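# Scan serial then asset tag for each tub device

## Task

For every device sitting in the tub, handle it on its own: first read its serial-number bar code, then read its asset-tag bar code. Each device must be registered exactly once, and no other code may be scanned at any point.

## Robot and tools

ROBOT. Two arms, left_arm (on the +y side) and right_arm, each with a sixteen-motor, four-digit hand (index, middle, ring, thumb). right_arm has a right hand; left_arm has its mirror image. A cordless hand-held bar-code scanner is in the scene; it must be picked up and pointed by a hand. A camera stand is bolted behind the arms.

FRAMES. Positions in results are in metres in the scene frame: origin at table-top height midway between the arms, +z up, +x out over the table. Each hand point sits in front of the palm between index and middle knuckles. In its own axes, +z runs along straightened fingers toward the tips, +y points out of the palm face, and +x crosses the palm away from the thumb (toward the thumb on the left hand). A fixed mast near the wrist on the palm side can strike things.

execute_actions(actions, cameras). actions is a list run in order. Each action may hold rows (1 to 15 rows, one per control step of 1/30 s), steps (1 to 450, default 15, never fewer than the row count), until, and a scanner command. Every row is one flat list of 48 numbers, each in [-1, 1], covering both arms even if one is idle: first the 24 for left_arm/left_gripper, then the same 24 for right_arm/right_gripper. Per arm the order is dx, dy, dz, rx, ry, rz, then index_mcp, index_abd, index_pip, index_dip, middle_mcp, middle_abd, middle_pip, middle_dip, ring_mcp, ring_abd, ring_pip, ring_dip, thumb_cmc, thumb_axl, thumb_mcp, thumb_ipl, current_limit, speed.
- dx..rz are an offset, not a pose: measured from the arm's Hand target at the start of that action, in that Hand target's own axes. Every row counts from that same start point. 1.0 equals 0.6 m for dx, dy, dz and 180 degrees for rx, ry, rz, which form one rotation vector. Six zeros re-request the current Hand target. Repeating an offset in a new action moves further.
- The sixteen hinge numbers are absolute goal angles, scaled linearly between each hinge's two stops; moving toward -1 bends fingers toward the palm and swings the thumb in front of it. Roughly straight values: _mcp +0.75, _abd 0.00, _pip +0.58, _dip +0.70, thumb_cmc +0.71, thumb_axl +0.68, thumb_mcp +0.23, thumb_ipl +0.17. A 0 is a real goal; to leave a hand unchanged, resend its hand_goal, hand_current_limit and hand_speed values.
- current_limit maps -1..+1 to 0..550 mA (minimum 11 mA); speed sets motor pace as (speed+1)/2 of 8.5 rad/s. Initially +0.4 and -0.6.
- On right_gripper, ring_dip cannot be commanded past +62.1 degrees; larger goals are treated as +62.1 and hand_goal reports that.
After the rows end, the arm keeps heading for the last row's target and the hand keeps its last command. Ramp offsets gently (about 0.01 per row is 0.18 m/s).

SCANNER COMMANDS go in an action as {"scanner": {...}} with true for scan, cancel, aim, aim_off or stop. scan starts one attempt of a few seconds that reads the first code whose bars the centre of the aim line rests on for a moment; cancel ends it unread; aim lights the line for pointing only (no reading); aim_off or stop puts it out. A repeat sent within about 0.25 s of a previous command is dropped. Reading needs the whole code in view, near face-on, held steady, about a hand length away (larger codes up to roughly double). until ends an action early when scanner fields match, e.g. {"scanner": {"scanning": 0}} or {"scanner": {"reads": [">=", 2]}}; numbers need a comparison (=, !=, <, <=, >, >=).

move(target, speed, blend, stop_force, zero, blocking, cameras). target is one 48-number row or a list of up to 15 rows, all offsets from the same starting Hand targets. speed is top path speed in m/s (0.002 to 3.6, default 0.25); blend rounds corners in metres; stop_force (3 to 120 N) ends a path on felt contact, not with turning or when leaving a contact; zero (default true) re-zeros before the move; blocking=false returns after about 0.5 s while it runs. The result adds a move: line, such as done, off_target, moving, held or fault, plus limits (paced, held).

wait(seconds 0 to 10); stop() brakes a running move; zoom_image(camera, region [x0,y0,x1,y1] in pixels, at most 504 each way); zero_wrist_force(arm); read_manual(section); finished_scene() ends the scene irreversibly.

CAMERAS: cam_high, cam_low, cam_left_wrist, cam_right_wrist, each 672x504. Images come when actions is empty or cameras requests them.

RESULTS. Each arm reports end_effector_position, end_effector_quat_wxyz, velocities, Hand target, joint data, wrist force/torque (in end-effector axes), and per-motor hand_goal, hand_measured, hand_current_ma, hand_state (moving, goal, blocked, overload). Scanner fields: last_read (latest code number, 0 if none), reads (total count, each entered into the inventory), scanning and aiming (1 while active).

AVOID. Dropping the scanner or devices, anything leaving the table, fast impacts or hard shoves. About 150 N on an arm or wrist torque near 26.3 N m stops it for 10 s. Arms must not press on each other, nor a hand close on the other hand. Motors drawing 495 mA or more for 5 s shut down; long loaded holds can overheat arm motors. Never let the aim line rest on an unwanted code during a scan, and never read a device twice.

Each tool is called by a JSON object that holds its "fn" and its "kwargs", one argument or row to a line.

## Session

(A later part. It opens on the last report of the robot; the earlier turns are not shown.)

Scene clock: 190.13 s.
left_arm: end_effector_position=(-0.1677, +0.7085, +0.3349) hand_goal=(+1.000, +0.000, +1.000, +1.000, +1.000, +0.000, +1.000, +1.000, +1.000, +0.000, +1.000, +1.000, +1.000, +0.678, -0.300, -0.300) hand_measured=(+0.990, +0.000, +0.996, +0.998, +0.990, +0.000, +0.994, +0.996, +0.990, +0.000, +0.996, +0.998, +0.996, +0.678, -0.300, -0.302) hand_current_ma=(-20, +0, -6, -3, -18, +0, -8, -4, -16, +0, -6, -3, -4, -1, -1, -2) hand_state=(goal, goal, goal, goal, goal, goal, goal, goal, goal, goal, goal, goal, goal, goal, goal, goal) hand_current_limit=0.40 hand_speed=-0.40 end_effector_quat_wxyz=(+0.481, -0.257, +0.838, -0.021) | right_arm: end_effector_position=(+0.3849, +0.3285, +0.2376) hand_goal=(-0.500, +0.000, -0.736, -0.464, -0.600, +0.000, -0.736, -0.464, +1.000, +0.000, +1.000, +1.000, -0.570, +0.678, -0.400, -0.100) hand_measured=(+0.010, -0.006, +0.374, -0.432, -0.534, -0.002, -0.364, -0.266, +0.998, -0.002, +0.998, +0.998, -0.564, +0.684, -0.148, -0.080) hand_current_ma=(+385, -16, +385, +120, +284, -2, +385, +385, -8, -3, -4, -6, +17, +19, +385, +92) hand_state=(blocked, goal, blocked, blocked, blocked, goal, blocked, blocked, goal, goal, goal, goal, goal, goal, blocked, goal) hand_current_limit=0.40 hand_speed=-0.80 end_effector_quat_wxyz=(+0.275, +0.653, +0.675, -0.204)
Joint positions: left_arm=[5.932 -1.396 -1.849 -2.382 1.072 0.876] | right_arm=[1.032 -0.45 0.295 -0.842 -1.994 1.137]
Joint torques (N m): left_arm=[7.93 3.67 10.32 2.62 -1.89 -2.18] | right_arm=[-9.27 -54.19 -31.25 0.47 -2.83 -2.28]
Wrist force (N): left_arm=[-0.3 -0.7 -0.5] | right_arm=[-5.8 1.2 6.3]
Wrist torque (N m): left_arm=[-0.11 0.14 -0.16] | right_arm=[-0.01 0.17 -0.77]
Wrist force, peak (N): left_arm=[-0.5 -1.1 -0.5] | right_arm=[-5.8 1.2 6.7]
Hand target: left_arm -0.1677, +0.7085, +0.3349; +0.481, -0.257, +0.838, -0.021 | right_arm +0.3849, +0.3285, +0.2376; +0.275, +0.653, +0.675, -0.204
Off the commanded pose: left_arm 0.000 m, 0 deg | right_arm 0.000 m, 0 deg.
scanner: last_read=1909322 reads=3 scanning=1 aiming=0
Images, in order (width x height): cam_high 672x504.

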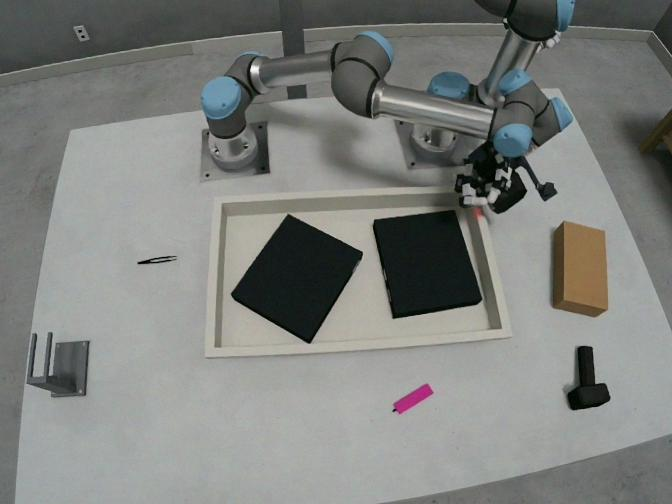

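{"fn": "execute_actions", "kwargs": {
  "actions": [
    {"scanner":{"cancel":true},"steps":3}
  ]
}}

{"fn": "move", "kwargs": {
  "target": [
    [0,0,0,0,0,0,1,0,1,1,1,0,1,1,1,0,1,1,1,0.678,-0.3,-0.3,0.4,-0.4,-0.0849,0.0115,-0.1021,0,0,0,-0.5,0,-0.737,-0.464,-0.6,0,-0.737,-0.464,1,0,1,1,-0.571,0.678,-0.4,-0.1,0.4,-0.8],
    [0,0,0,0,0,0,1,0,1,1,1,0,1,1,1,0,1,1,1,0.678,-0.3,-0.3,0.4,-0.4,-0.601,-0.015,0.2102,0.1996,0.0315,0.2694,-0.5,0,-0.737,-0.464,-0.6,0,-0.737,-0.464,1,0,1,1,-0.571,0.678,-0.4,-0.1,0.4,-0.8],
    [-0.2117,-0.4678,0.4512,0.2476,0.0877,0.1668,1,0,1,1,1,0,1,1,1,0,1,1,1,0.678,-0.3,-0.3,0.4,-0.4,-0.8943,-0.0232,0.4313,0.4494,-0.0279,0.5872,-0.5,0,-0.737,-0.464,-0.6,0,-0.737,-0.464,1,0,1,1,-0.571,0.678,-0.4,-0.1,0.4,-0.8]
  ],
  "speed": [0.2, 0.3, 0.35],
  "blend": [0.02, 0.05, 0],
  "cameras": ["cam_high","cam_left_wrist"]
}}

Scene clock: 191.13 s.
left_arm: end_effector_position=(-0.1677, +0.7085, +0.3349) hand_goal=(+1.000, +0.000, +1.000, +1.000, +1.000, +0.000, +1.000, +1.000, +1.000, +0.000, +1.000, +1.000, +1.000, +0.678, -0.300, -0.300) hand_measured=(+0.990, +0.000, +0.996, +0.998, +0.990, +0.000, +0.994, +0.996, +0.990, +0.000, +0.996, +0.998, +0.996, +0.678, -0.300, -0.302) hand_current_ma=(-20, +0, -6, -3, -18, +0, -8, -4, -16, +0, -6, -3, -4, -1, -1, -2) hand_state=(goal, goal, goal, goal, goal, goal, goal, goal, goal, goal, goal, goal, goal, goal, goal, goal) hand_current_limit=0.40 hand_speed=-0.40 end_effector_quat_wxyz=(+0.481, -0.257, +0.838, -0.021) | right_arm: end_effector_position=(+0.3849, +0.3285, +0.2376) hand_goal=(-0.500, +0.000, -0.736, -0.464, -0.600, +0.000, -0.736, -0.464, +1.000, +0.000, +1.000, +1.000, -0.570, +0.678, -0.400, -0.100) hand_measured=(+0.010, -0.006, +0.374, -0.432, -0.534, -0.002, -0.364, -0.266, +0.998, -0.002, +0.998, +0.998, -0.564, +0.684, -0.148, -0.080) hand_current_ma=(+385, -16, +385, +120, +284, -2, +385, +385, -8, -3, -4, -6, +17, +19, +385, +92) hand_state=(blocked, goal, blocked, blocked, blocked, goal, blocked, blocked, goal, goal, goal, goal, goal, goal, blocked, goal) hand_current_limit=0.40 hand_speed=-0.80 end_effector_quat_wxyz=(+0.275, +0.653, +0.675, -0.204)
Joint positions: left_arm=[5.932 -1.396 -1.849 -2.382 1.072 0.876] | right_arm=[1.032 -0.45 0.295 -0.842 -1.994 1.137]
Joint torques (N m): left_arm=[7.55 3.99 10.61 2.7 -1.97 -2.3] | right_arm=[-9.62 -51.47 -31.71 0.47 -2.88 -2.32]
Wrist force (N): left_arm=[-0.3 -0.7 -0.1] | right_arm=[-5.8 1.2 6.3]
Wrist torque (N m): left_arm=[-0.14 0.15 -0.15] | right_arm=[-0.01 0.17 -0.77]
Wrist force, peak (N): left_arm=[-0.5 -0.9 -0.5] | right_arm=[-5.9 0.9 6.4]
Hand target: left_arm -0.1677, +0.7085, +0.3349; +0.481, -0.257, +0.838, -0.021 | right_arm +0.3849, +0.3285, +0.2376; +0.275, +0.653, +0.675, -0.204
Off the commanded pose: left_arm 0.000 m, 0 deg | right_arm 0.000 m, 0 deg.
scanner: last_read=1909322 reads=3 scanning=0 aiming=0

Scene clock: 195.67 s.
left_arm: end_effector_position=(+0.2202, +0.5801, +0.3702) hand_goal=(+1.000, +0.000, +1.000, +1.000, +1.000, +0.000, +1.000, +1.000, +1.000, +0.000, +1.000, +1.000, +1.000, +0.678, -0.300, -0.300) hand_measured=(+0.990, +0.000, +0.996, +0.998, +0.990, +0.000, +0.994, +0.996, +0.990, +0.000, +0.996, +0.998, +0.996, +0.678, -0.300, -0.302) hand_current_ma=(-20, +0, -6, -3, -18, +0, -8, -4, -16, +0, -6, -3, -4, -1, -1, -2) hand_state=(goal, goal, goal, goal, goal, goal, goal, goal, goal, goal, goal, goal, goal, goal, goal, goal) hand_current_limit=0.40 hand_speed=-0.40 end_effector_quat_wxyz=(+0.415, +0.166, +0.860, -0.244) | right_arm: end_effector_position=(+0.3954, -0.2499, +0.3804) hand_goal=(-0.500, +0.000, -0.736, -0.464, -0.600, +0.000, -0.736, -0.464, +1.000, +0.000, +1.000, +1.000, -0.570, +0.678, -0.400, -0.100) hand_measured=(+0.010, -0.006, +0.374, -0.432, -0.534, -0.002, -0.364, -0.266, +0.998, -0.002, +0.998, +0.998, -0.564, +0.684, -0.148, -0.080) hand_current_ma=(+385, -16, +385, +120, +284, -2, +385, +385, -8, -3, -4, -6, +17, +19, +385, +92) hand_state=(blocked, goal, blocked, blocked, blocked, goal, blocked, blocked, goal, goal, goal, goal, goal, goal, blocked, goal) hand_current_limit=0.40 hand_speed=-0.80 end_effector_quat_wxyz=(-0.083, +0.898, -0.331, -0.279)
Joint positions: left_arm=[5.008 -1.123 -1.938 -2.582 1.113 0.913] | right_arm=[-0.158 -1.299 1.309 -1.047 -1.303 2.055]
Joint torques (N m): left_arm=[-8.29 12.33 10.71 -1.95 -1.88 1.63] | right_arm=[-8.22 -25.53 -31.72 0.74 -0.51 -0.77]
Wrist force (N): left_arm=[-0.4 -0.5 0.0] | right_arm=[-5.8 1.5 5.7]
Wrist torque (N m): left_arm=[-0.12 0.13 -0.15] | right_arm=[0.10 0.19 -0.54]
Wrist force, peak (N): left_arm=[-1.3 -0.2 0.7] | right_arm=[-4.1 1.2 8.3]
Hand target: left_arm +0.2202, +0.5800, +0.3702; +0.415, +0.166, +0.860, -0.244 | right_arm +0.3954, -0.2499, +0.3804; -0.083, +0.898, -0.331, -0.279
Off the commanded pose: left_arm 0.000 m, 0 deg | right_arm 0.000 m, 0 deg.
scanner: last_read=1909322 reads=3 scanning=0 aiming=0
elbow stopped short (right arm): the move would have taken joint 3 (elbow) straighter than the controller allows.
move: done
camera_calibration:
cam_left_wrist: T_world_to_cam=[[0.2081, -0.603284, 0.769898, -0.00802532], [-0.973518, -0.0515873, 0.222715, 0.111728], [-0.0946431, -0.795857, -0.598043, 0.831817], [0, 0, 0, 1]] pos_world=[0.189165, 0.662929, 0.478757]
Images, in order (width x height): cam_high 672x504, cam_left_wrist 672x504.

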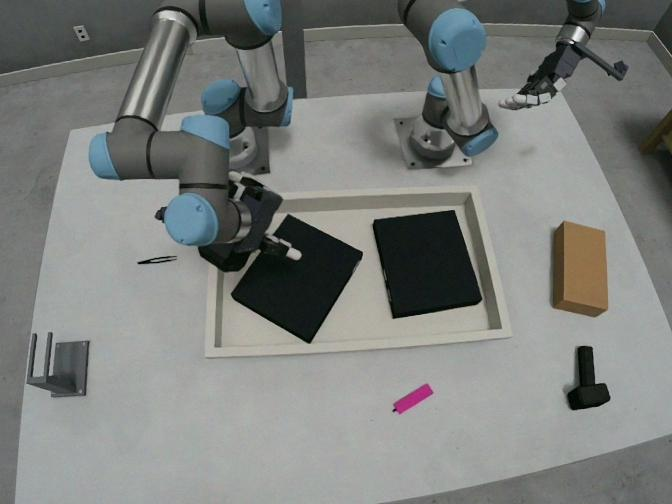

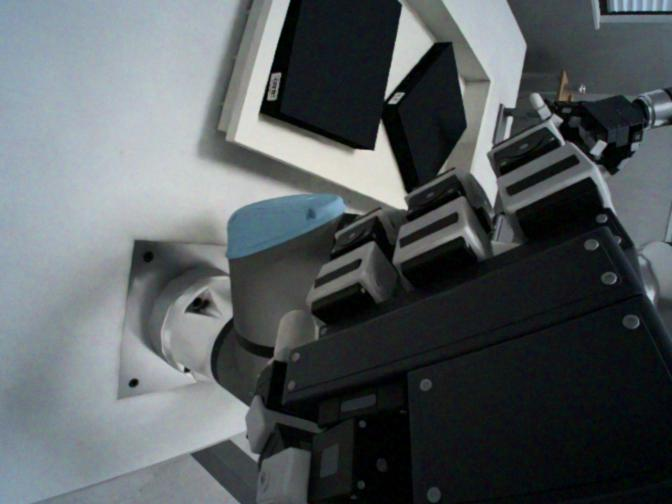

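{"fn": "move", "kwargs": {
  "target": [
    [-0.1058,-0.1212,0.2828,0.3075,0.2812,0.3241,1,0,1,-0.681,1,0,1,-0.681,1,0,1,-0.681,1,0.678,-0.3,-0.3,0.5,-0.4,0,0,0,0,0,0,-0.5,0,-0.737,-0.464,-0.6,0,-0.737,-0.464,1,0,1,1,-0.571,0.678,-0.4,-0.1,0.4,-0.8],
    [-0.0757,-0.2185,0.7557,0.447,0.5547,0.7014,1,0,1,-0.681,1,0,1,-0.681,1,0,1,-0.681,1,0.678,-0.3,-0.3,0.5,-0.4,0,0,0,0,0,0,-0.5,0,-0.737,-0.464,-0.6,0,-0.737,-0.464,1,0,1,1,-0.571,0.678,-0.4,-0.1,0.4,-0.8]
  ],
  "speed": 0.35,
  "blend": [0.03, 0],
  "cameras": ["cam_high","cam_left_wrist","cam_low"]
}}

{"fn": "zoom_image", "kwargs": {
  "camera": "cam_high",
  "region": [340, 130, 540, 330]
}}

Scene clock: 201.20 s.
left_arm: end_effector_position=(+0.4705, +0.2149, +0.2003) hand_goal=(+1.000, +0.000, +1.000, -0.680, +1.000, +0.000, +1.000, -0.680, +1.000, +0.000, +1.000, -0.680, +1.000, +0.678, -0.300, -0.300) hand_measured=(+0.990, +0.000, +0.996, -0.678, +0.990, +0.000, +0.994, -0.676, +0.990, +0.000, +0.996, -0.678, +0.996, +0.678, -0.300, -0.302) hand_current_ma=(-20, +0, -6, +3, -18, +0, -8, +4, -16, +0, -6, +3, -4, -1, -1, -2) hand_state=(goal, goal, goal, goal, goal, goal, goal, goal, goal, goal, goal, goal, goal, goal, goal, goal) hand_current_limit=0.50 hand_speed=-0.40 end_effector_quat_wxyz=(-0.380, +0.925, +0.005, -0.001) | right_arm: end_effector_position=(+0.3954, -0.2499, +0.3804) hand_goal=(-0.500, +0.000, -0.736, -0.464, -0.600, +0.000, -0.736, -0.464, +1.000, +0.000, +1.000, +1.000, -0.570, +0.678, -0.400, -0.100) hand_measured=(+0.010, -0.006, +0.374, -0.432, -0.534, -0.002, -0.364, -0.266, +0.998, -0.002, +0.998, +0.998, -0.564, +0.684, -0.148, -0.080) hand_current_ma=(+385, -16, +385, +120, +284, -2, +385, +385, -8, -3, -4, -6, +17, +19, +385, +92) hand_state=(blocked, goal, blocked, blocked, blocked, goal, blocked, blocked, goal, goal, goal, goal, goal, goal, blocked, goal) hand_current_limit=0.40 hand_speed=-0.80 end_effector_quat_wxyz=(-0.083, +0.898, -0.331, -0.279)
Joint positions: left_arm=[2.937 -1.669 -1.95 -1.298 2.329 1.276] | right_arm=[-0.158 -1.299 1.309 -1.047 -1.303 2.055]
Joint torques (N m): left_arm=[-8.35 22.21 33.19 4.91 2.2 0.16] | right_arm=[-9.84 -25.22 -31.87 0.82 1.89 2.41]
Wrist force (N): left_arm=[0.0 -1.0 -0.5] | right_arm=[-5.6 1.4 5.9]
Wrist torque (N m): left_arm=[-0.07 0.08 0.19] | right_arm=[0.08 0.18 -0.53]
Wrist force, peak (N): left_arm=[0.4 -1.2 -0.6] | right_arm=[-6.1 1.3 5.9]
Hand target: left_arm +0.4706, +0.2149, +0.2004; -0.380, +0.925, +0.005, -0.001 | right_arm +0.3954, -0.2499, +0.3804; -0.083, +0.898, -0.331, -0.279
Off the commanded pose: left_arm 0.000 m, 0 deg | right_arm 0.000 m, 0 deg.
scanner: last_read=1909322 reads=3 scanning=0 aiming=0
move: done
camera_calibration:
cam_left_wrist: T_world_to_cam=[[-0.793149, 0.467588, 0.390226, 0.167285], [0.401799, -0.0797643, 0.912247, -0.404747], [0.457682, 0.88034, -0.124611, -0.251658], [0, 0, 0, 1]] pos_world=[0.410488, 0.11104, 0.272591]
Images, in order (width x height): cam_high 672x504, cam_low 672x504, cam_left_wrist 672x504.

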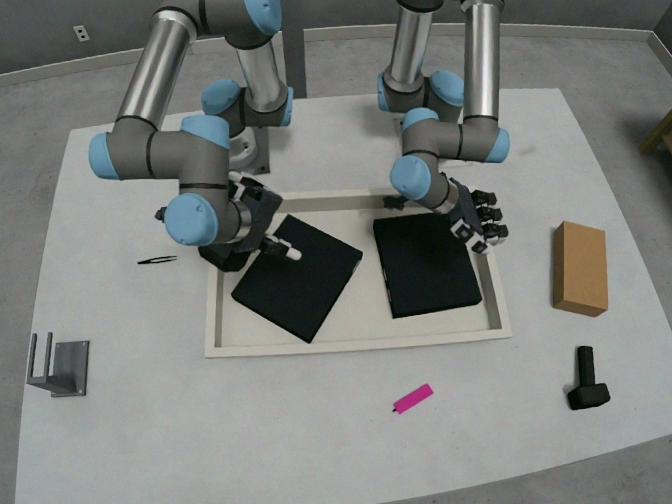

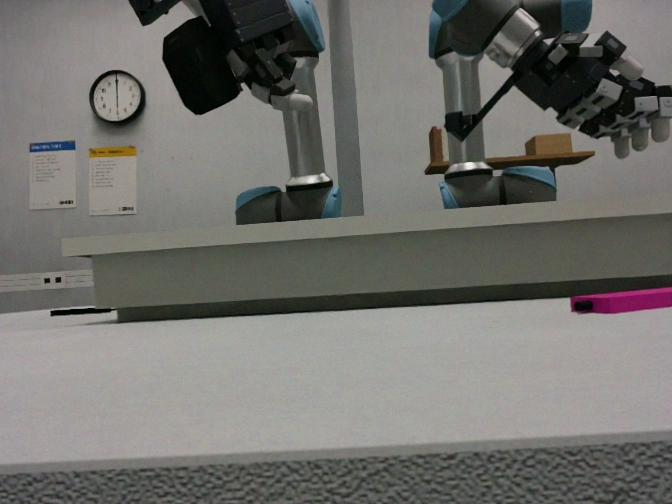

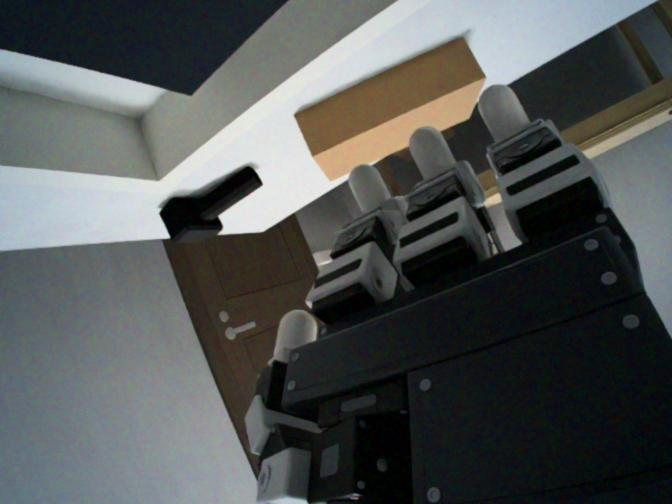

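Scaled by 2.520 from the camera's 672x504 image, which has a finer 960x720 frame.

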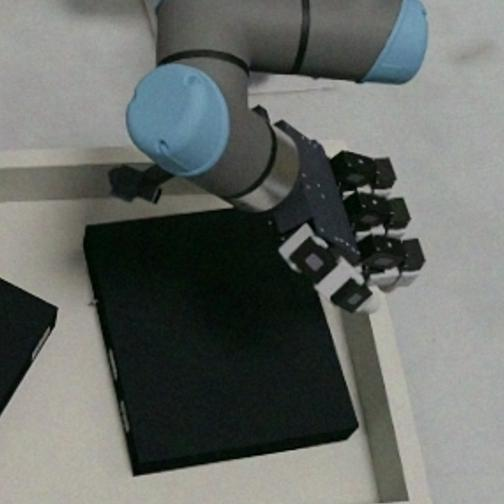

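{"fn": "move", "kwargs": {
  "target": [0,0,0.1879,0,0,0,1,0,1,-0.681,1,0,1,-0.681,1,0,1,-0.681,1,0.678,-0.3,-0.3,0.5,-0.4,0,0,0,0,0,0,-0.5,0,-0.737,-0.464,-0.6,0,-0.737,-0.464,1,0,1,1,-0.571,0.678,-0.4,-0.1,0.4,-0.8],
  "speed": 0.01,
  "blocking": false
}}

{"fn": "stop", "kwargs": {

}}

Scene clock: 202.77 s.
left_arm: end_effector_position=(+0.4706, +0.2179, +0.1973) hand_goal=(+1.000, +0.000, +1.000, -0.680, +1.000, +0.000, +1.000, -0.680, +1.000, +0.000, +1.000, -0.680, +1.000, +0.678, -0.300, -0.300) hand_measured=(+0.990, +0.000, +0.996, -0.678, +0.990, +0.000, +0.994, -0.676, +0.990, +0.000, +0.996, -0.678, +0.996, +0.678, -0.300, -0.302) hand_current_ma=(-20, +0, -6, +3, -18, +0, -8, +4, -16, +0, -6, +3, -4, -1, -1, -2) hand_state=(goal, goal, goal, goal, goal, goal, goal, goal, goal, goal, goal, goal, goal, goal, goal, goal) hand_current_limit=0.50 hand_speed=-0.40 end_effector_quat_wxyz=(-0.380, +0.925, +0.005, -0.001) end_effector_velocity=(+0.000, +0.007, -0.008) end_effector_angular_velocity=(+0.000, +0.001, +0.000) | right_arm: end_effector_position=(+0.3954, -0.2499, +0.3804) hand_goal=(-0.500, +0.000, -0.736, -0.464, -0.600, +0.000, -0.736, -0.464, +1.000, +0.000, +1.000, +1.000, -0.570, +0.678, -0.400, -0.100) hand_measured=(+0.010, -0.006, +0.374, -0.432, -0.534, -0.002, -0.364, -0.266, +0.998, -0.002, +0.998, +0.998, -0.564, +0.684, -0.148, -0.080) hand_current_ma=(+385, -16, +385, +120, +284, -2, +385, +385, -8, -3, -4, -6, +17, +19, +385, +92) hand_state=(blocked, goal, blocked, blocked, blocked, goal, blocked, blocked, goal, goal, goal, goal, goal, goal, blocked, goal) hand_current_limit=0.40 hand_speed=-0.80 end_effector_quat_wxyz=(-0.083, +0.898, -0.331, -0.279)
Joint positions: left_arm=[2.943 -1.67 -1.96 -1.281 2.33 1.284] | right_arm=[-0.158 -1.299 1.309 -1.047 -1.303 2.055]
Joint velocities: left_arm=[0.014 -0.002 -0.023 0.038 0.003 0.019] | right_arm=[within noise]
Joint torques (N m): left_arm=[9.49 15.33 9.93 5.09 3.07 3.26] | right_arm=[-9.69 -25.49 -31.51 0.78 1.99 2.37]
Wrist force (N): left_arm=[0.1 -0.8 -0.4] | right_arm=[-5.7 1.2 5.6]
Wrist torque (N m): left_arm=[-0.05 0.07 -0.01] | right_arm=[0.08 0.20 -0.54]
Wrist force, peak (N): left_arm=[0.1 -1.3 -0.8] | right_arm=[-6.1 1.3 5.9]
Hand target: left_arm +0.4706, +0.2184, +0.1969; -0.380, +0.925, +0.005, -0.001 | right_arm +0.3954, -0.2499, +0.3804; -0.083, +0.898, -0.331, -0.279
Off the commanded pose: left_arm 0.108 m, 0 deg | right_arm 0.000 m, 0 deg.
scanner: last_read=1909322 reads=3 scanning=0 aiming=0
move: running

Scene clock: 203.00 s.
left_arm: end_effector_position=(+0.4706, +0.2186, +0.1967) hand_goal=(+1.000, +0.000, +1.000, -0.680, +1.000, +0.000, +1.000, -0.680, +1.000, +0.000, +1.000, -0.680, +1.000, +0.678, -0.300, -0.300) hand_measured=(+0.990, +0.000, +0.996, -0.678, +0.990, +0.000, +0.994, -0.676, +0.990, +0.000, +0.996, -0.678, +0.996, +0.678, -0.300, -0.302) hand_current_ma=(-20, +0, -6, +3, -18, +0, -8, +4, -16, +0, -6, +3, -4, -1, -1, -2) hand_state=(goal, goal, goal, goal, goal, goal, goal, goal, goal, goal, goal, goal, goal, goal, goal, goal) hand_current_limit=0.50 hand_speed=-0.40 end_effector_quat_wxyz=(-0.380, +0.925, +0.005, -0.001) | right_arm: end_effector_position=(+0.3954, -0.2499, +0.3804) hand_goal=(-0.500, +0.000, -0.736, -0.464, -0.600, +0.000, -0.736, -0.464, +1.000, +0.000, +1.000, +1.000, -0.570, +0.678, -0.400, -0.100) hand_measured=(+0.010, -0.006, +0.374, -0.432, -0.534, -0.002, -0.364, -0.266, +0.998, -0.002, +0.998, +0.998, -0.564, +0.684, -0.148, -0.080) hand_current_ma=(+385, -16, +385, +120, +284, -2, +385, +385, -8, -3, -4, -6, +17, +19, +385, +92) hand_state=(blocked, goal, blocked, blocked, blocked, goal, blocked, blocked, goal, goal, goal, goal, goal, goal, blocked, goal) hand_current_limit=0.40 hand_speed=-0.80 end_effector_quat_wxyz=(-0.083, +0.898, -0.331, -0.279)
Joint positions: left_arm=[2.944 -1.67 -1.962 -1.278 2.331 1.286] | right_arm=[-0.158 -1.299 1.309 -1.047 -1.303 2.055]
Joint velocities: within noise
Joint torques (N m): left_arm=[-1.22 16.44 23.9 1.04 2.31 0.74] | right_arm=[-10.07 -25.38 -31.65 0.86 2 2.26]
Motor temperatures (°C): left_arm=[34 34 32 31 39 33] | right_arm=[33 34 30 37 37 45]
Wrist force (N): left_arm=[0.4 -1.0 -0.4] | right_arm=[-5.8 1.4 5.9]
Wrist torque (N m): left_arm=[-0.07 0.03 0.03] | right_arm=[0.07 0.20 -0.55]
Wrist force, peak (N): left_arm=[0.0 -1.2 -0.4] | right_arm=[-5.8 1.4 5.9]
Hand target: left_arm +0.4706, +0.2185, +0.1968; -0.380, +0.925, +0.005, -0.001 (not the last commanded pose) | right_arm +0.3954, -0.2499, +0.3804; -0.083, +0.898, -0.331, -0.279
Off the commanded pose: left_arm 0.107 m, 0 deg | right_arm 0.000 m, 0 deg.
scanner: last_read=1909322 reads=3 scanning=0 aiming=0
earlier move: stopped

{"fn": "move", "kwargs": {
  "target": [0,0.1868,0.1803,0,0,0,1,0,1,-0.681,1,0,1,-0.681,1,0,1,-0.681,1,0.678,-0.3,-0.3,0.5,-0.4,0,0,0,0,0,0,-0.5,0,-0.737,-0.464,-0.6,0,-0.737,-0.464,1,0,1,1,-0.571,0.678,-0.4,-0.1,0.4,-0.8],
  "speed": 0.08,
  "stop_force": 10,
  "cameras": ["cam_high","cam_left_wrist"]
}}

{"fn": "zoom_image", "kwargs": {
  "camera": "cam_high",
  "region": [340, 150, 540, 330]
}}

Scene clock: 206.27 s.
left_arm: end_effector_position=(+0.4709, +0.2149, +0.0410) hand_goal=(+1.000, +0.000, +1.000, -0.680, +1.000, +0.000, +1.000, -0.680, +1.000, +0.000, +1.000, -0.680, +1.000, +0.678, -0.300, -0.300) hand_measured=(+0.992, +0.000, +0.996, -0.678, +0.994, +0.000, +0.994, -0.676, +0.994, +0.000, +0.996, -0.678, +0.996, +0.678, -0.300, -0.302) hand_current_ma=(-12, +0, -6, +3, -10, +0, -8, +4, -10, +0, -6, +3, -4, -1, -1, -2) hand_state=(goal, goal, goal, goal, goal, goal, goal, goal, goal, goal, goal, goal, goal, goal, goal, goal) hand_current_limit=0.50 hand_speed=-0.40 end_effector_quat_wxyz=(-0.380, +0.925, +0.005, -0.001) | right_arm: end_effector_position=(+0.3954, -0.2499, +0.3804) hand_goal=(-0.500, +0.000, -0.736, -0.464, -0.600, +0.000, -0.736, -0.464, +1.000, +0.000, +1.000, +1.000, -0.570, +0.678, -0.400, -0.100) hand_measured=(+0.010, -0.006, +0.374, -0.432, -0.534, -0.002, -0.364, -0.266, +0.998, -0.002, +0.998, +0.998, -0.564, +0.684, -0.148, -0.080) hand_current_ma=(+385, -16, +385, +120, +284, -2, +385, +385, -8, -3, -4, -6, +17, +19, +385, +92) hand_state=(blocked, goal, blocked, blocked, blocked, goal, blocked, blocked, goal, goal, goal, goal, goal, goal, blocked, goal) hand_current_limit=0.40 hand_speed=-0.80 end_effector_quat_wxyz=(-0.083, +0.898, -0.331, -0.279)
Joint positions: left_arm=[2.937 -1.941 -2.124 -0.851 2.329 1.276] | right_arm=[-0.158 -1.299 1.309 -1.047 -1.303 2.055]
Joint torques (N m): left_arm=[8.9 28.2 26.72 4.96 0.66 2.65] | right_arm=[-9.14 -25.78 -32 0.65 1.88 2.37]
Wrist force (N): left_arm=[0.4 -1.6 0.0] | right_arm=[-5.8 1.4 6.0]
Wrist torque (N m): left_arm=[-0.21 0.03 0.18] | right_arm=[0.08 0.21 -0.55]
Wrist force, peak (N): left_arm=[-0.6 -4.4 -5.7] | right_arm=[-5.9 1.4 6.0]
Hand target: left_arm +0.4709, +0.2149, +0.0410; -0.380, +0.925, +0.005, -0.001 | right_arm +0.3954, -0.2499, +0.3804; -0.083, +0.898, -0.331, -0.279
Off the commanded pose: left_arm 0.000 m, 0 deg | right_arm 0.000 m, 0 deg.
scanner: last_read=1909322 reads=3 scanning=0 aiming=0
move: done
camera_calibration:
cam_left_wrist: T_world_to_cam=[[-0.793158, 0.467831, 0.389916, 0.229823], [0.401456, -0.0798124, 0.912394, -0.259465], [0.457966, 0.880207, -0.12451, -0.271717], [0, 0, 0, 1]] pos_world=[0.410887, 0.11094, 0.113291]
Images, in order (width x height): cam_high 672x504, cam_left_wrist 672x504.

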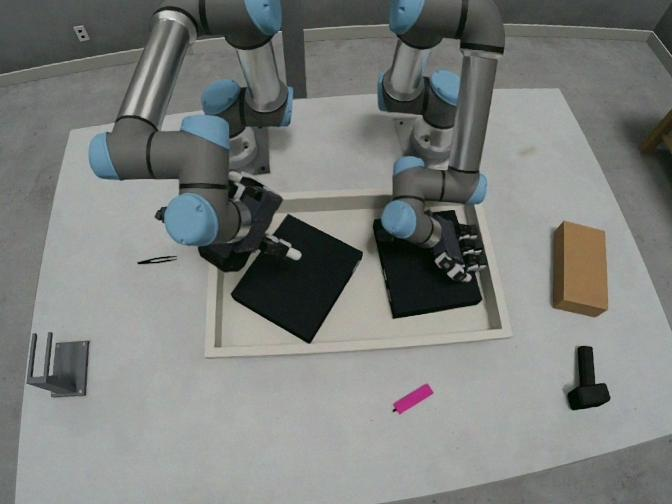

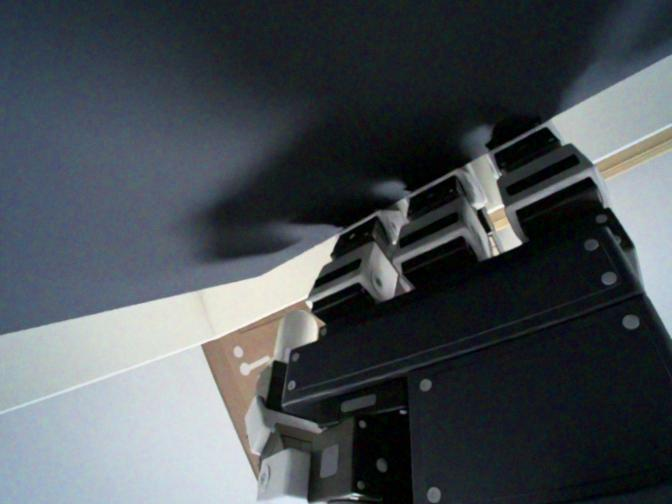

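Scaled by 2.520 from the camera's 672x504 image, which has a finer 960x720 frame.

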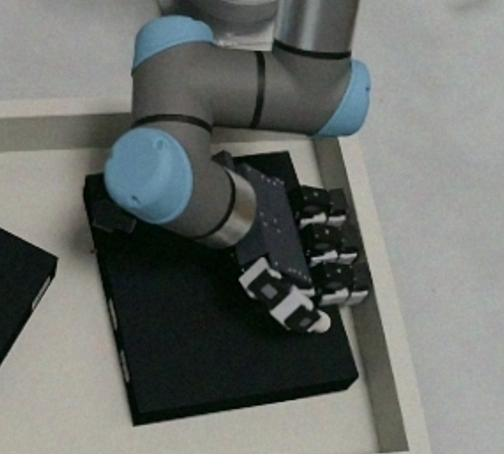

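{"fn": "move", "kwargs": {
  "target": [0,0.1043,-0.1031,0,0,0,1,0,1,-0.681,1,0,1,-0.681,1,0,1,-0.681,1,0.678,-0.3,-0.3,0.5,-0.4,0,0,0,0,0,0,-0.5,0,-0.737,-0.464,-0.6,0,-0.737,-0.464,1,0,1,1,-0.571,0.678,-0.4,-0.1,0.4,-0.8],
  "speed": 0.04,
  "stop_force": 45,
  "cameras": ["cam_high"]
}}

{"fn": "zoom_image", "kwargs": {
  "camera": "cam_high",
  "region": [340, 170, 540, 350]
}}

Scene clock: 209.67 s.
left_arm: end_effector_position=(+0.4717, +0.1269, +0.0410) hand_goal=(+1.000, +0.000, +1.000, -0.680, +1.000, +0.000, +1.000, -0.680, +1.000, +0.000, +1.000, -0.680, +1.000, +0.678, -0.300, -0.300) hand_measured=(+1.000, +0.002, +1.000, -0.640, +1.000, +0.002, +1.000, -0.634, +1.000, +0.000, +1.000, -0.640, +0.996, +0.678, -0.300, -0.302) hand_current_ma=(+0, +1, +0, +107, +0, +1, +0, +126, +0, +0, +0, +108, -4, -1, -1, -2) hand_state=(goal, goal, goal, blocked, goal, goal, goal, blocked, goal, goal, goal, blocked, goal, goal, goal, goal) hand_current_limit=0.50 hand_speed=-0.40 end_effector_quat_wxyz=(-0.380, +0.925, +0.005, -0.001) | right_arm: end_effector_position=(+0.3954, -0.2499, +0.3804) hand_goal=(-0.500, +0.000, -0.736, -0.464, -0.600, +0.000, -0.736, -0.464, +1.000, +0.000, +1.000, +1.000, -0.570, +0.678, -0.400, -0.100) hand_measured=(+0.010, -0.006, +0.374, -0.432, -0.534, -0.002, -0.364, -0.266, +0.998, -0.002, +0.998, +0.998, -0.564, +0.684, -0.148, -0.080) hand_current_ma=(+385, -16, +385, +120, +284, -2, +385, +385, -8, -3, -4, -6, +17, +19, +385, +92) hand_state=(blocked, goal, blocked, blocked, blocked, goal, blocked, blocked, goal, goal, goal, goal, goal, goal, blocked, goal) hand_current_limit=0.40 hand_speed=-0.80 end_effector_quat_wxyz=(-0.083, +0.898, -0.331, -0.279)
Joint positions: left_arm=[2.772 -2 -1.971 -1.089 2.284 1.062] | right_arm=[-0.158 -1.299 1.309 -1.047 -1.303 2.055]
Joint torques (N m): left_arm=[4.78 47.71 8.89 5.39 0.78 2.65] | right_arm=[-9.45 -25.83 -31.43 0.77 1.88 2.29]
Wrist force (N): left_arm=[0.2 -7.8 10.4] | right_arm=[-5.9 1.3 5.8]
Wrist torque (N m): left_arm=[-0.65 0.20 0.23] | right_arm=[0.08 0.21 -0.55]
Wrist force, peak (N): left_arm=[1.4 -17.1 24.5] | right_arm=[-6.2 1.4 5.6]
Hand target: left_arm +0.4717, +0.1269, +0.0410; -0.380, +0.925, +0.005, -0.001 | right_arm +0.3954, -0.2499, +0.3804; -0.083, +0.898, -0.331, -0.279
Off the commanded pose: left_arm 0.000 m, 0 deg | right_arm 0.000 m, 0 deg.
scanner: last_read=1909322 reads=3 scanning=0 aiming=0
move: done
Images, in order (width x height): cam_high 672x504.

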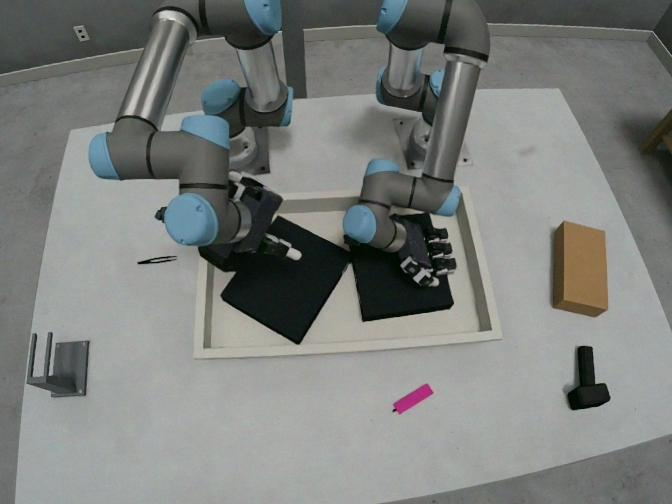

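Scaled by 2.520 from the camera's 672x504 image, which has a finer 960x720 frame.

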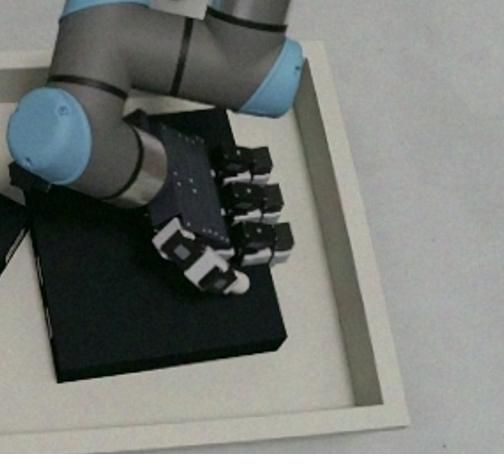

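{"fn": "move", "kwargs": {
  "target": [
    [0,-0.0142,0.0141,0,0,0,1,0,1,-0.681,1,0,1,-0.681,1,0,1,-0.681,1,0.678,-0.3,-0.3,0.5,-0.4,0,0,0,0,0,0,-0.5,0,-0.737,-0.464,-0.6,0,-0.737,-0.464,1,0,1,1,-0.571,0.678,-0.4,-0.1,0.4,-0.8],
    [0,-0.259,-0.2337,0,0,0,1,0,1,-0.681,1,0,1,-0.681,1,0,1,-0.681,1,0.678,-0.3,-0.3,0.5,-0.4,0,0,0,0,0,0,-0.5,0,-0.737,-0.464,-0.6,0,-0.737,-0.464,1,0,1,1,-0.571,0.678,-0.4,-0.1,0.4,-0.8],
    [-0.2028,-0.6973,-0.0582,-0.195,-0.3333,-0.291,1,0,1,-0.681,1,0,1,-0.681,1,0,1,-0.681,1,0.678,-0.3,-0.3,0.5,-0.4,0,0,0,0,0,0,-0.5,0,-0.737,-0.464,-0.6,0,-0.737,-0.464,1,0,1,1,-0.571,0.678,-0.4,-0.1,0.4,-0.8],
    [-0.3695,-0.8868,0.1058,-0.447,-0.5547,-0.7014,1,0,1,-0.681,1,0,1,-0.681,1,0,1,-0.681,1,0.678,-0.3,-0.3,0.5,-0.4,0,0,0,0,0,0,-0.5,0,-0.737,-0.464,-0.6,0,-0.737,-0.464,1,0,1,1,-0.571,0.678,-0.4,-0.1,0.4,-0.8]
  ],
  "speed": [0.1, 0.3, 0.35, 0.35],
  "blend": [0.004, 0.03, 0.04, 0],
  "cameras": ["cam_high","cam_left_wrist"]
}}

{"fn": "zoom_image", "kwargs": {
  "camera": "cam_left_wrist",
  "region": [190, 0, 430, 200]
}}

Scene clock: 217.13 s.
left_arm: end_effector_position=(+0.2453, +0.5475, +0.3696) hand_goal=(+1.000, +0.000, +1.000, -0.680, +1.000, +0.000, +1.000, -0.680, +1.000, +0.000, +1.000, -0.680, +1.000, +0.678, -0.300, -0.300) hand_measured=(+0.990, +0.002, +1.000, -0.678, +0.992, +0.002, +1.000, -0.676, +0.992, +0.000, +1.000, -0.678, +0.996, +0.678, -0.300, -0.302) hand_current_ma=(-16, +1, +0, +3, -14, +1, +0, +4, -14, +0, +0, +3, -4, -1, -1, -2) hand_state=(goal, goal, goal, goal, goal, goal, goal, goal, goal, goal, goal, goal, goal, goal, goal, goal) hand_current_limit=0.50 hand_speed=-0.40 end_effector_quat_wxyz=(+0.415, +0.166, +0.860, -0.244) | right_arm: end_effector_position=(+0.3954, -0.2499, +0.3804) hand_goal=(-0.500, +0.000, -0.736, -0.464, -0.600, +0.000, -0.736, -0.464, +1.000, +0.000, +1.000, +1.000, -0.570, +0.678, -0.400, -0.100) hand_measured=(+0.010, -0.006, +0.374, -0.432, -0.534, -0.002, -0.364, -0.266, +0.998, -0.002, +0.998, +0.998, -0.564, +0.684, -0.148, -0.080) hand_current_ma=(+385, -16, +385, +120, +284, -2, +385, +385, -8, -3, -4, -6, +17, +19, +385, +92) hand_state=(blocked, goal, blocked, blocked, blocked, goal, blocked, blocked, goal, goal, goal, goal, goal, goal, blocked, goal) hand_current_limit=0.40 hand_speed=-0.80 end_effector_quat_wxyz=(-0.083, +0.898, -0.331, -0.279)
Joint positions: left_arm=[4.946 -1.044 -1.982 -2.598 1.064 0.87] | right_arm=[-0.158 -1.299 1.309 -1.047 -1.303 2.055]
Joint torques (N m): left_arm=[10.06 -12.31 31.67 2.08 -1.54 2.53] | right_arm=[-9.79 -26.15 -31.32 0.8 1.85 2.35]
Wrist force (N): left_arm=[-0.8 -1.2 0.2] | right_arm=[-5.9 1.4 5.8]
Wrist torque (N m): left_arm=[-0.21 0.19 -0.14] | right_arm=[0.09 0.21 -0.55]
Wrist force, peak (N): left_arm=[0.6 -8.2 10.6] | right_arm=[-6.0 1.5 6.1]
Hand target: left_arm +0.2453, +0.5476, +0.3697; +0.415, +0.166, +0.860, -0.244 | right_arm +0.3954, -0.2499, +0.3804; -0.083, +0.898, -0.331, -0.279
Off the commanded pose: left_arm 0.000 m, 0 deg | right_arm 0.000 m, 0 deg.
scanner: last_read=1909322 reads=3 scanning=0 aiming=0
move: done
camera_calibration:
cam_left_wrist: T_world_to_cam=[[0.208053, -0.603319, 0.769883, -0.0324143], [-0.973509, -0.0514057, 0.222797, 0.134459], [-0.0948412, -0.795842, -0.598031, 0.807917], [0, 0, 0, 1]] pos_world=[0.214265, 0.63033, 0.478158]
Images, in order (width x height): cam_high 672x504, cam_left_wrist 672x504.

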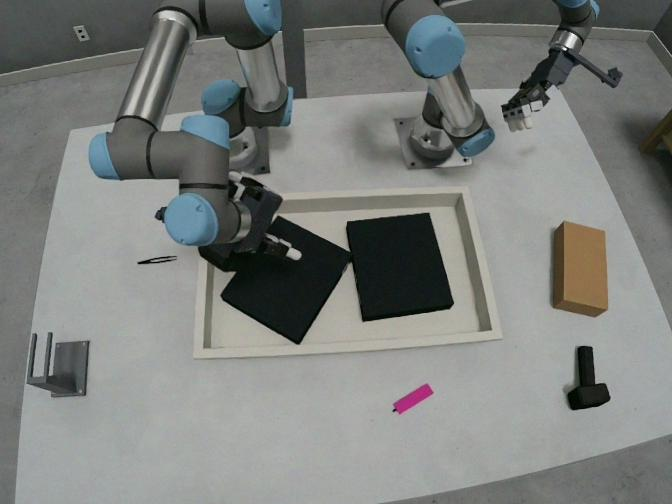

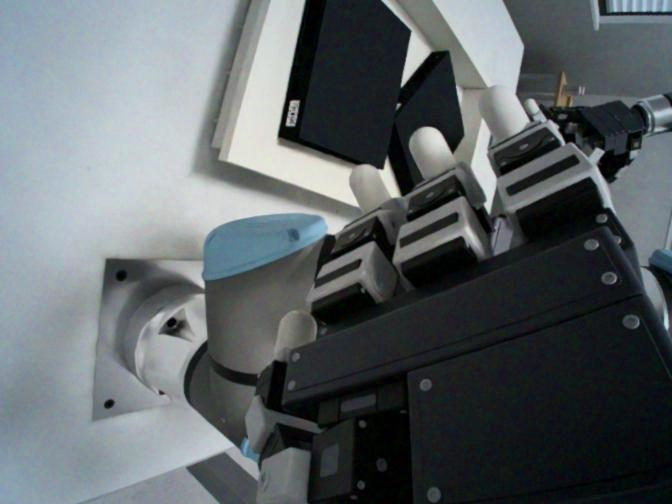

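Scaled by 2.100 from the camera's 672x504 image, which has a finer 960x720 frame.

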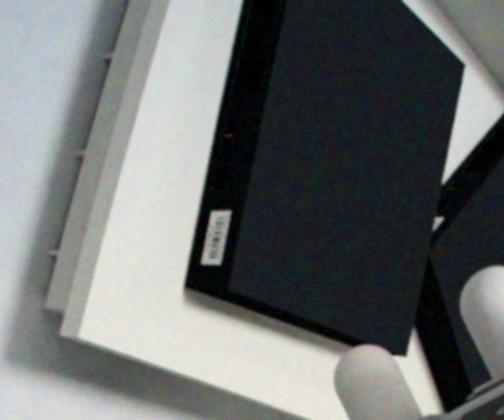

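{"fn": "move", "kwargs": {
  "target": [
    [0.4817,-0.0993,-0.5545,-0.2476,-0.0877,-0.1668,1,0,1,-0.681,1,0,1,-0.681,1,0,1,-0.681,1,0.678,-0.3,-0.3,0.5,-0.4,-0.195,-0.2772,0.1402,-0.2148,0.0381,-0.3455,-0.5,0,-0.737,-0.464,-0.6,0,-0.737,-0.464,1,0,1,1,-0.571,0.678,-0.4,-0.1,0.4,-0.8],
    [0.4817,-0.0993,-0.5545,-0.2476,-0.0877,-0.1668,1,0,1,-0.681,1,0,1,-0.681,1,0,1,-0.681,1,0.678,-0.3,-0.3,0.5,-0.4,-0.448,-0.6788,0.4093,-0.4941,0.0071,-0.5594,-0.5,0,-0.737,-0.464,-0.6,0,-0.737,-0.464,1,0,1,1,-0.571,0.678,-0.4,-0.1,0.4,-0.8]
  ],
  "speed": [0.3, 0.25]
}}

{"fn": "execute_actions", "kwargs": {
  "actions": [
    {"scanner":{"aim":true},"steps":6}
  ],
  "cameras": ["cam_high"]
}}

{"fn": "zoom_image", "kwargs": {
  "camera": "cam_high",
  "region": [380, 150, 500, 270]
}}

Scene clock: 223.70 s.
left_arm: end_effector_position=(-0.1679, +0.7082, +0.3346) hand_goal=(+1.000, +0.000, +1.000, -0.680, +1.000, +0.000, +1.000, -0.680, +1.000, +0.000, +1.000, -0.680, +1.000, +0.678, -0.300, -0.300) hand_measured=(+0.990, +0.002, +1.000, -0.678, +0.992, +0.002, +1.000, -0.676, +0.992, +0.000, +1.000, -0.678, +0.996, +0.678, -0.300, -0.302) hand_current_ma=(-16, +1, +0, +3, -14, +1, +0, +4, -14, +0, +0, +3, -4, -1, -1, -2) hand_state=(goal, goal, goal, goal, goal, goal, goal, goal, goal, goal, goal, goal, goal, goal, goal, goal) hand_current_limit=0.50 hand_speed=-0.40 end_effector_quat_wxyz=(+0.481, -0.257, +0.838, -0.021) | right_arm: end_effector_position=(+0.3784, +0.2917, +0.3117) hand_goal=(-0.500, +0.000, -0.736, -0.464, -0.600, +0.000, -0.736, -0.464, +1.000, +0.000, +1.000, +1.000, -0.570, +0.678, -0.400, -0.100) hand_measured=(+0.010, -0.006, +0.374, -0.432, -0.534, -0.002, -0.364, -0.266, +0.998, -0.002, +0.998, +0.998, -0.564, +0.684, -0.148, -0.080) hand_current_ma=(+385, -16, +385, +120, +284, -2, +385, +385, -8, -3, -4, -6, +17, +19, +385, +92) hand_state=(blocked, goal, blocked, blocked, blocked, goal, blocked, blocked, goal, goal, goal, goal, goal, goal, blocked, goal) hand_current_limit=0.40 hand_speed=-0.80 end_effector_quat_wxyz=(+0.325, +0.630, +0.662, -0.245)
Joint positions: left_arm=[5.933 -1.396 -1.849 -2.382 1.072 0.877] | right_arm=[1.032 -0.426 0.089 -0.527 -2.066 1.179]
Joint torques (N m): left_arm=[-1.49 1.85 11.29 2.97 -2.3 -2.44] | right_arm=[-4.38 -66.73 -12.44 -3.03 -2.15 0.75]
Wrist force (N): left_arm=[-0.8 -1.3 0.0] | right_arm=[-5.9 1.2 6.1]
Wrist torque (N m): left_arm=[-0.23 0.21 -0.20] | right_arm=[0.00 0.20 -0.80]
Wrist force, peak (N): left_arm=[-1.9 -1.0 1.1] | right_arm=[-6.1 3.4 5.3]
Hand target: left_arm -0.1679, +0.7082, +0.3346; +0.481, -0.257, +0.838, -0.021 | right_arm +0.3785, +0.2918, +0.3118; +0.325, +0.630, +0.661, -0.245
Off the commanded pose: left_arm 0.000 m, 0 deg | right_arm 0.000 m, 0 deg.
scanner: last_read=1909322 reads=3 scanning=0 aiming=0
move: done

Scene clock: 224.13 s.
left_arm: end_effector_position=(-0.1679, +0.7082, +0.3346) hand_goal=(+1.000, +0.000, +1.000, -0.680, +1.000, +0.000, +1.000, -0.680, +1.000, +0.000, +1.000, -0.680, +1.000, +0.678, -0.300, -0.300) hand_measured=(+0.990, +0.002, +1.000, -0.678, +0.992, +0.002, +1.000, -0.676, +0.992, +0.000, +1.000, -0.678, +0.996, +0.678, -0.300, -0.302) hand_current_ma=(-16, +1, +0, +3, -14, +1, +0, +4, -14, +0, +0, +3, -4, -1, -1, -2) hand_state=(goal, goal, goal, goal, goal, goal, goal, goal, goal, goal, goal, goal, goal, goal, goal, goal) hand_current_limit=0.50 hand_speed=-0.40 end_effector_quat_wxyz=(+0.481, -0.257, +0.838, -0.021) | right_arm: end_effector_position=(+0.3785, +0.2918, +0.3118) hand_goal=(-0.500, +0.000, -0.736, -0.464, -0.600, +0.000, -0.736, -0.464, +1.000, +0.000, +1.000, +1.000, -0.570, +0.678, -0.400, -0.100) hand_measured=(+0.010, -0.006, +0.374, -0.432, -0.534, -0.002, -0.364, -0.266, +0.998, -0.002, +0.998, +0.998, -0.564, +0.684, -0.148, -0.080) hand_current_ma=(+385, -16, +385, +120, +284, -2, +385, +385, -8, -3, -4, -6, +17, +19, +385, +92) hand_state=(blocked, goal, blocked, blocked, blocked, goal, blocked, blocked, goal, goal, goal, goal, goal, goal, blocked, goal) hand_current_limit=0.40 hand_speed=-0.80 end_effector_quat_wxyz=(+0.325, +0.630, +0.662, -0.245)
Joint positions: left_arm=[5.933 -1.396 -1.849 -2.382 1.072 0.877] | right_arm=[1.032 -0.421 0.079 -0.521 -2.066 1.179]
Joint torques (N m): left_arm=[-1.44 2.14 10.21 2.94 -2.24 -2.39] | right_arm=[-7.48 -63.66 -12.85 -2.2 0.2 3.17]
Wrist force (N): left_arm=[-1.0 -1.2 -0.2] | right_arm=[-5.7 1.3 6.0]
Wrist torque (N m): left_arm=[-0.19 0.22 -0.21] | right_arm=[0.01 0.17 -0.78]
Wrist force, peak (N): left_arm=[-0.8 -1.6 -0.2] | right_arm=[-5.7 1.3 6.0]
Hand target: left_arm -0.1679, +0.7082, +0.3346; +0.481, -0.257, +0.838, -0.021 | right_arm +0.3785, +0.2918, +0.3118; +0.325, +0.630, +0.661, -0.245
Off the commanded pose: left_arm 0.000 m, 0 deg | right_arm 0.000 m, 0 deg.
scanner: last_read=1909322 reads=3 scanning=0 aiming=1
Images, in order (width x height): cam_high 672x504.

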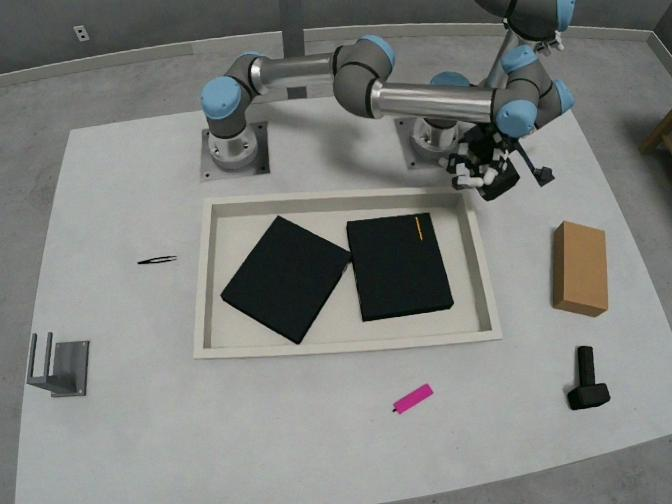

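Scaled by 4.200 from the camera's 672x504 image, which has a finer 960x720 frame.

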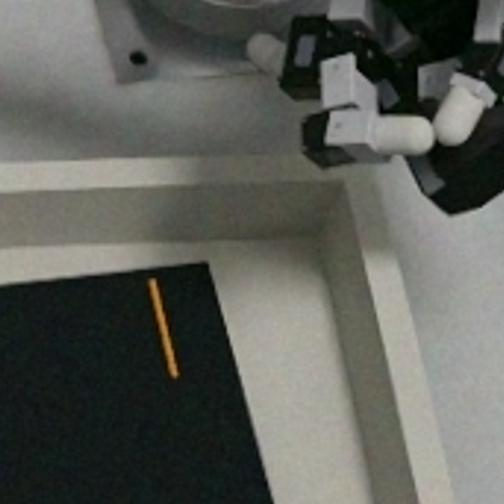

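{"fn": "move", "kwargs": {
  "target": [0,0,0,0,0,0,1,0,1,-0.681,1,0,1,-0.681,1,0,1,-0.681,1,0.678,-0.3,-0.3,0.5,-0.4,0.0693,-0.0132,0.0622,0,0,0,-0.5,0,-0.737,-0.464,-0.6,0,-0.737,-0.464,1,0,1,1,-0.571,0.678,-0.4,-0.1,0.4,-0.8],
  "speed": 0.12
}}

{"fn": "execute_actions", "kwargs": {
  "actions": [
    {"scanner":{"scan":true},"steps":16,"until":{"scanner":{"reads":[">=",4]}}},
    {"rows":[[0,0,0,0,0,0,1,0,1,-0.681,1,0,1,-0.681,1,0,1,-0.681,1,0.678,-0.3,-0.3,0.5,-0.4,0.0025,-0.0003,0.0022,0,0,0,-0.5,0,-0.737,-0.464,-0.6,0,-0.737,-0.464,1,0,1,1,-0.571,0.678,-0.4,-0.1,0.4,-0.8]],"steps":16,"until":{"scanner":{"reads":[">=",4]}}},
    {"rows":[[0,0,0,0,0,0,1,0,1,-0.681,1,0,1,-0.681,1,0,1,-0.681,1,0.678,-0.3,-0.3,0.5,-0.4,0.0025,-0.0003,0.0022,0,0,0,-0.5,0,-0.737,-0.464,-0.6,0,-0.737,-0.464,1,0,1,1,-0.571,0.678,-0.4,-0.1,0.4,-0.8]],"steps":16,"until":{"scanner":{"reads":[">=",4]}}},
    {"rows":[[0,0,0,0,0,0,1,0,1,-0.681,1,0,1,-0.681,1,0,1,-0.681,1,0.678,-0.3,-0.3,0.5,-0.4,0.0025,-0.0003,0.0022,0,0,0,-0.5,0,-0.737,-0.464,-0.6,0,-0.737,-0.464,1,0,1,1,-0.571,0.678,-0.4,-0.1,0.4,-0.8]],"steps":16,"until":{"scanner":{"reads":[">=",4]}}},
    {"rows":[[0,0,0,0,0,0,1,0,1,-0.681,1,0,1,-0.681,1,0,1,-0.681,1,0.678,-0.3,-0.3,0.5,-0.4,0.0025,-0.0003,0.0022,0,0,0,-0.5,0,-0.737,-0.464,-0.6,0,-0.737,-0.464,1,0,1,1,-0.571,0.678,-0.4,-0.1,0.4,-0.8]],"steps":16,"until":{"scanner":{"reads":[">=",4]}}},
    {"rows":[[0,0,0,0,0,0,1,0,1,-0.681,1,0,1,-0.681,1,0,1,-0.681,1,0.678,-0.3,-0.3,0.5,-0.4,0.0025,-0.0003,0.0022,0,0,0,-0.5,0,-0.737,-0.464,-0.6,0,-0.737,-0.464,1,0,1,1,-0.571,0.678,-0.4,-0.1,0.4,-0.8]],"steps":16,"until":{"scanner":{"reads":[">=",4]}}},
    {"rows":[[0,0,0,0,0,0,1,0,1,-0.681,1,0,1,-0.681,1,0,1,-0.681,1,0.678,-0.3,-0.3,0.5,-0.4,0.0025,-0.0003,0.0022,0,0,0,-0.5,0,-0.737,-0.464,-0.6,0,-0.737,-0.464,1,0,1,1,-0.571,0.678,-0.4,-0.1,0.4,-0.8]],"steps":16,"until":{"scanner":{"reads":[">=",4]}}}
  ],
  "cameras": ["cam_high"]
}}

Scene clock: 225.87 s.
left_arm: end_effector_position=(-0.1679, +0.7082, +0.3346) hand_goal=(+1.000, +0.000, +1.000, -0.680, +1.000, +0.000, +1.000, -0.680, +1.000, +0.000, +1.000, -0.680, +1.000, +0.678, -0.300, -0.300) hand_measured=(+0.990, +0.002, +1.000, -0.678, +0.992, +0.002, +1.000, -0.676, +0.992, +0.000, +1.000, -0.678, +0.996, +0.678, -0.300, -0.302) hand_current_ma=(-16, +1, +0, +3, -14, +1, +0, +4, -14, +0, +0, +3, -4, -1, -1, -2) hand_state=(goal, goal, goal, goal, goal, goal, goal, goal, goal, goal, goal, goal, goal, goal, goal, goal) hand_current_limit=0.50 hand_speed=-0.40 end_effector_quat_wxyz=(+0.481, -0.257, +0.838, -0.021) | right_arm: end_effector_position=(+0.3754, +0.2918, +0.2556) hand_goal=(-0.500, +0.000, -0.736, -0.464, -0.600, +0.000, -0.736, -0.464, +1.000, +0.000, +1.000, +1.000, -0.570, +0.678, -0.400, -0.100) hand_measured=(+0.010, -0.006, +0.374, -0.432, -0.534, -0.002, -0.364, -0.266, +0.998, -0.002, +0.998, +0.998, -0.564, +0.684, -0.148, -0.080) hand_current_ma=(+385, -16, +385, +120, +284, -2, +385, +385, -8, -3, -4, -6, +17, +19, +385, +92) hand_state=(blocked, goal, blocked, blocked, blocked, goal, blocked, blocked, goal, goal, goal, goal, goal, goal, blocked, goal) hand_current_limit=0.40 hand_speed=-0.80 end_effector_quat_wxyz=(+0.325, +0.630, +0.661, -0.245)
Joint positions: left_arm=[5.933 -1.396 -1.849 -2.382 1.072 0.877] | right_arm=[1.035 -0.536 0.453 -0.78 -2.064 1.182]
Joint torques (N m): left_arm=[-0.74 1.8 10.56 2.98 -2.21 -2.14] | right_arm=[8.85 -48.2 -16.21 -2.5 -1.35 -0.93]
Wrist force (N): left_arm=[-1.0 -1.2 0.0] | right_arm=[-5.5 1.5 6.1]
Wrist torque (N m): left_arm=[-0.21 0.23 -0.21] | right_arm=[0.04 0.14 -0.59]
Wrist force, peak (N): left_arm=[-0.9 -1.4 0.6] | right_arm=[-7.3 1.2 5.2]
Hand target: left_arm -0.1679, +0.7082, +0.3346; +0.481, -0.257, +0.838, -0.021 | right_arm +0.3754, +0.2918, +0.2555; +0.325, +0.630, +0.661, -0.245
Off the commanded pose: left_arm 0.000 m, 0 deg | right_arm 0.000 m, 0 deg.
scanner: last_read=1909322 reads=3 scanning=0 aiming=1
move: done

Scene clock: 226.83 s.
left_arm: end_effector_position=(-0.1679, +0.7082, +0.3346) hand_goal=(+1.000, +0.000, +1.000, -0.680, +1.000, +0.000, +1.000, -0.680, +1.000, +0.000, +1.000, -0.680, +1.000, +0.678, -0.300, -0.300) hand_measured=(+0.990, +0.002, +1.000, -0.678, +0.992, +0.002, +1.000, -0.676, +0.992, +0.000, +1.000, -0.678, +0.996, +0.678, -0.300, -0.302) hand_current_ma=(-16, +1, +0, +3, -14, +1, +0, +4, -14, +0, +0, +3, -4, -1, -1, -2) hand_state=(goal, goal, goal, goal, goal, goal, goal, goal, goal, goal, goal, goal, goal, goal, goal, goal) hand_current_limit=0.50 hand_speed=-0.40 end_effector_quat_wxyz=(+0.481, -0.257, +0.838, -0.021) | right_arm: end_effector_position=(+0.3753, +0.2919, +0.2436) hand_goal=(-0.500, +0.000, -0.736, -0.464, -0.600, +0.000, -0.736, -0.464, +1.000, +0.000, +1.000, +1.000, -0.570, +0.678, -0.400, -0.100) hand_measured=(+0.010, -0.006, +0.374, -0.432, -0.534, -0.002, -0.364, -0.266, +0.998, -0.002, +0.998, +0.998, -0.564, +0.684, -0.148, -0.080) hand_current_ma=(+385, -16, +385, +120, +284, -2, +385, +385, -8, -3, -4, -6, +17, +19, +385, +92) hand_state=(blocked, goal, blocked, blocked, blocked, goal, blocked, blocked, goal, goal, goal, goal, goal, goal, blocked, goal) hand_current_limit=0.40 hand_speed=-0.80 end_effector_quat_wxyz=(+0.325, +0.630, +0.661, -0.245)
Joint positions: left_arm=[5.933 -1.396 -1.849 -2.382 1.072 0.877] | right_arm=[1.035 -0.538 0.489 -0.812 -2.064 1.183]
Joint torques (N m): left_arm=[-0.2 0.93 10.63 2.93 -2.17 -2.39] | right_arm=[12.42 -56.56 -18.59 -1.84 -0.42 2.92]
Wrist force (N): left_arm=[-0.7 -1.1 0.0] | right_arm=[-5.5 1.2 6.1]
Wrist torque (N m): left_arm=[-0.18 0.20 -0.19] | right_arm=[-0.01 0.13 -0.64]
Wrist force, peak (N): left_arm=[-0.8 -1.6 -0.2] | right_arm=[-6.3 1.4 5.4]
Hand target: left_arm -0.1679, +0.7082, +0.3346; +0.481, -0.257, +0.838, -0.021 | right_arm +0.3753, +0.2919, +0.2434; +0.325, +0.630, +0.661, -0.245
Off the commanded pose: left_arm 0.000 m, 0 deg | right_arm 0.000 m, 0 deg.
scanner: last_read=296480 reads=4 scanning=0 aiming=0
Images, in order (width x height): cam_high 672x504.

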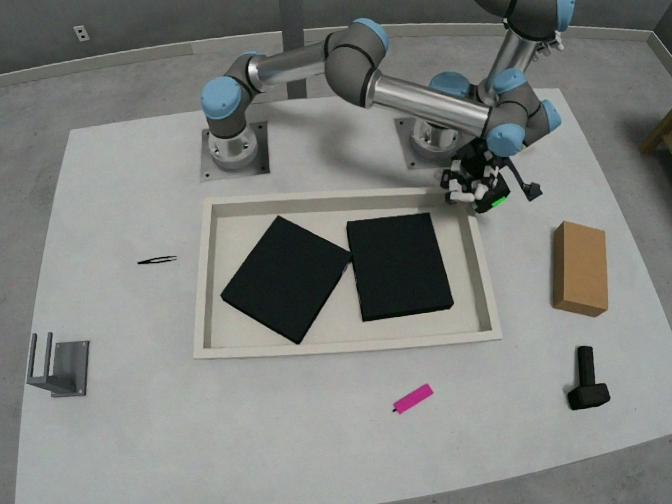

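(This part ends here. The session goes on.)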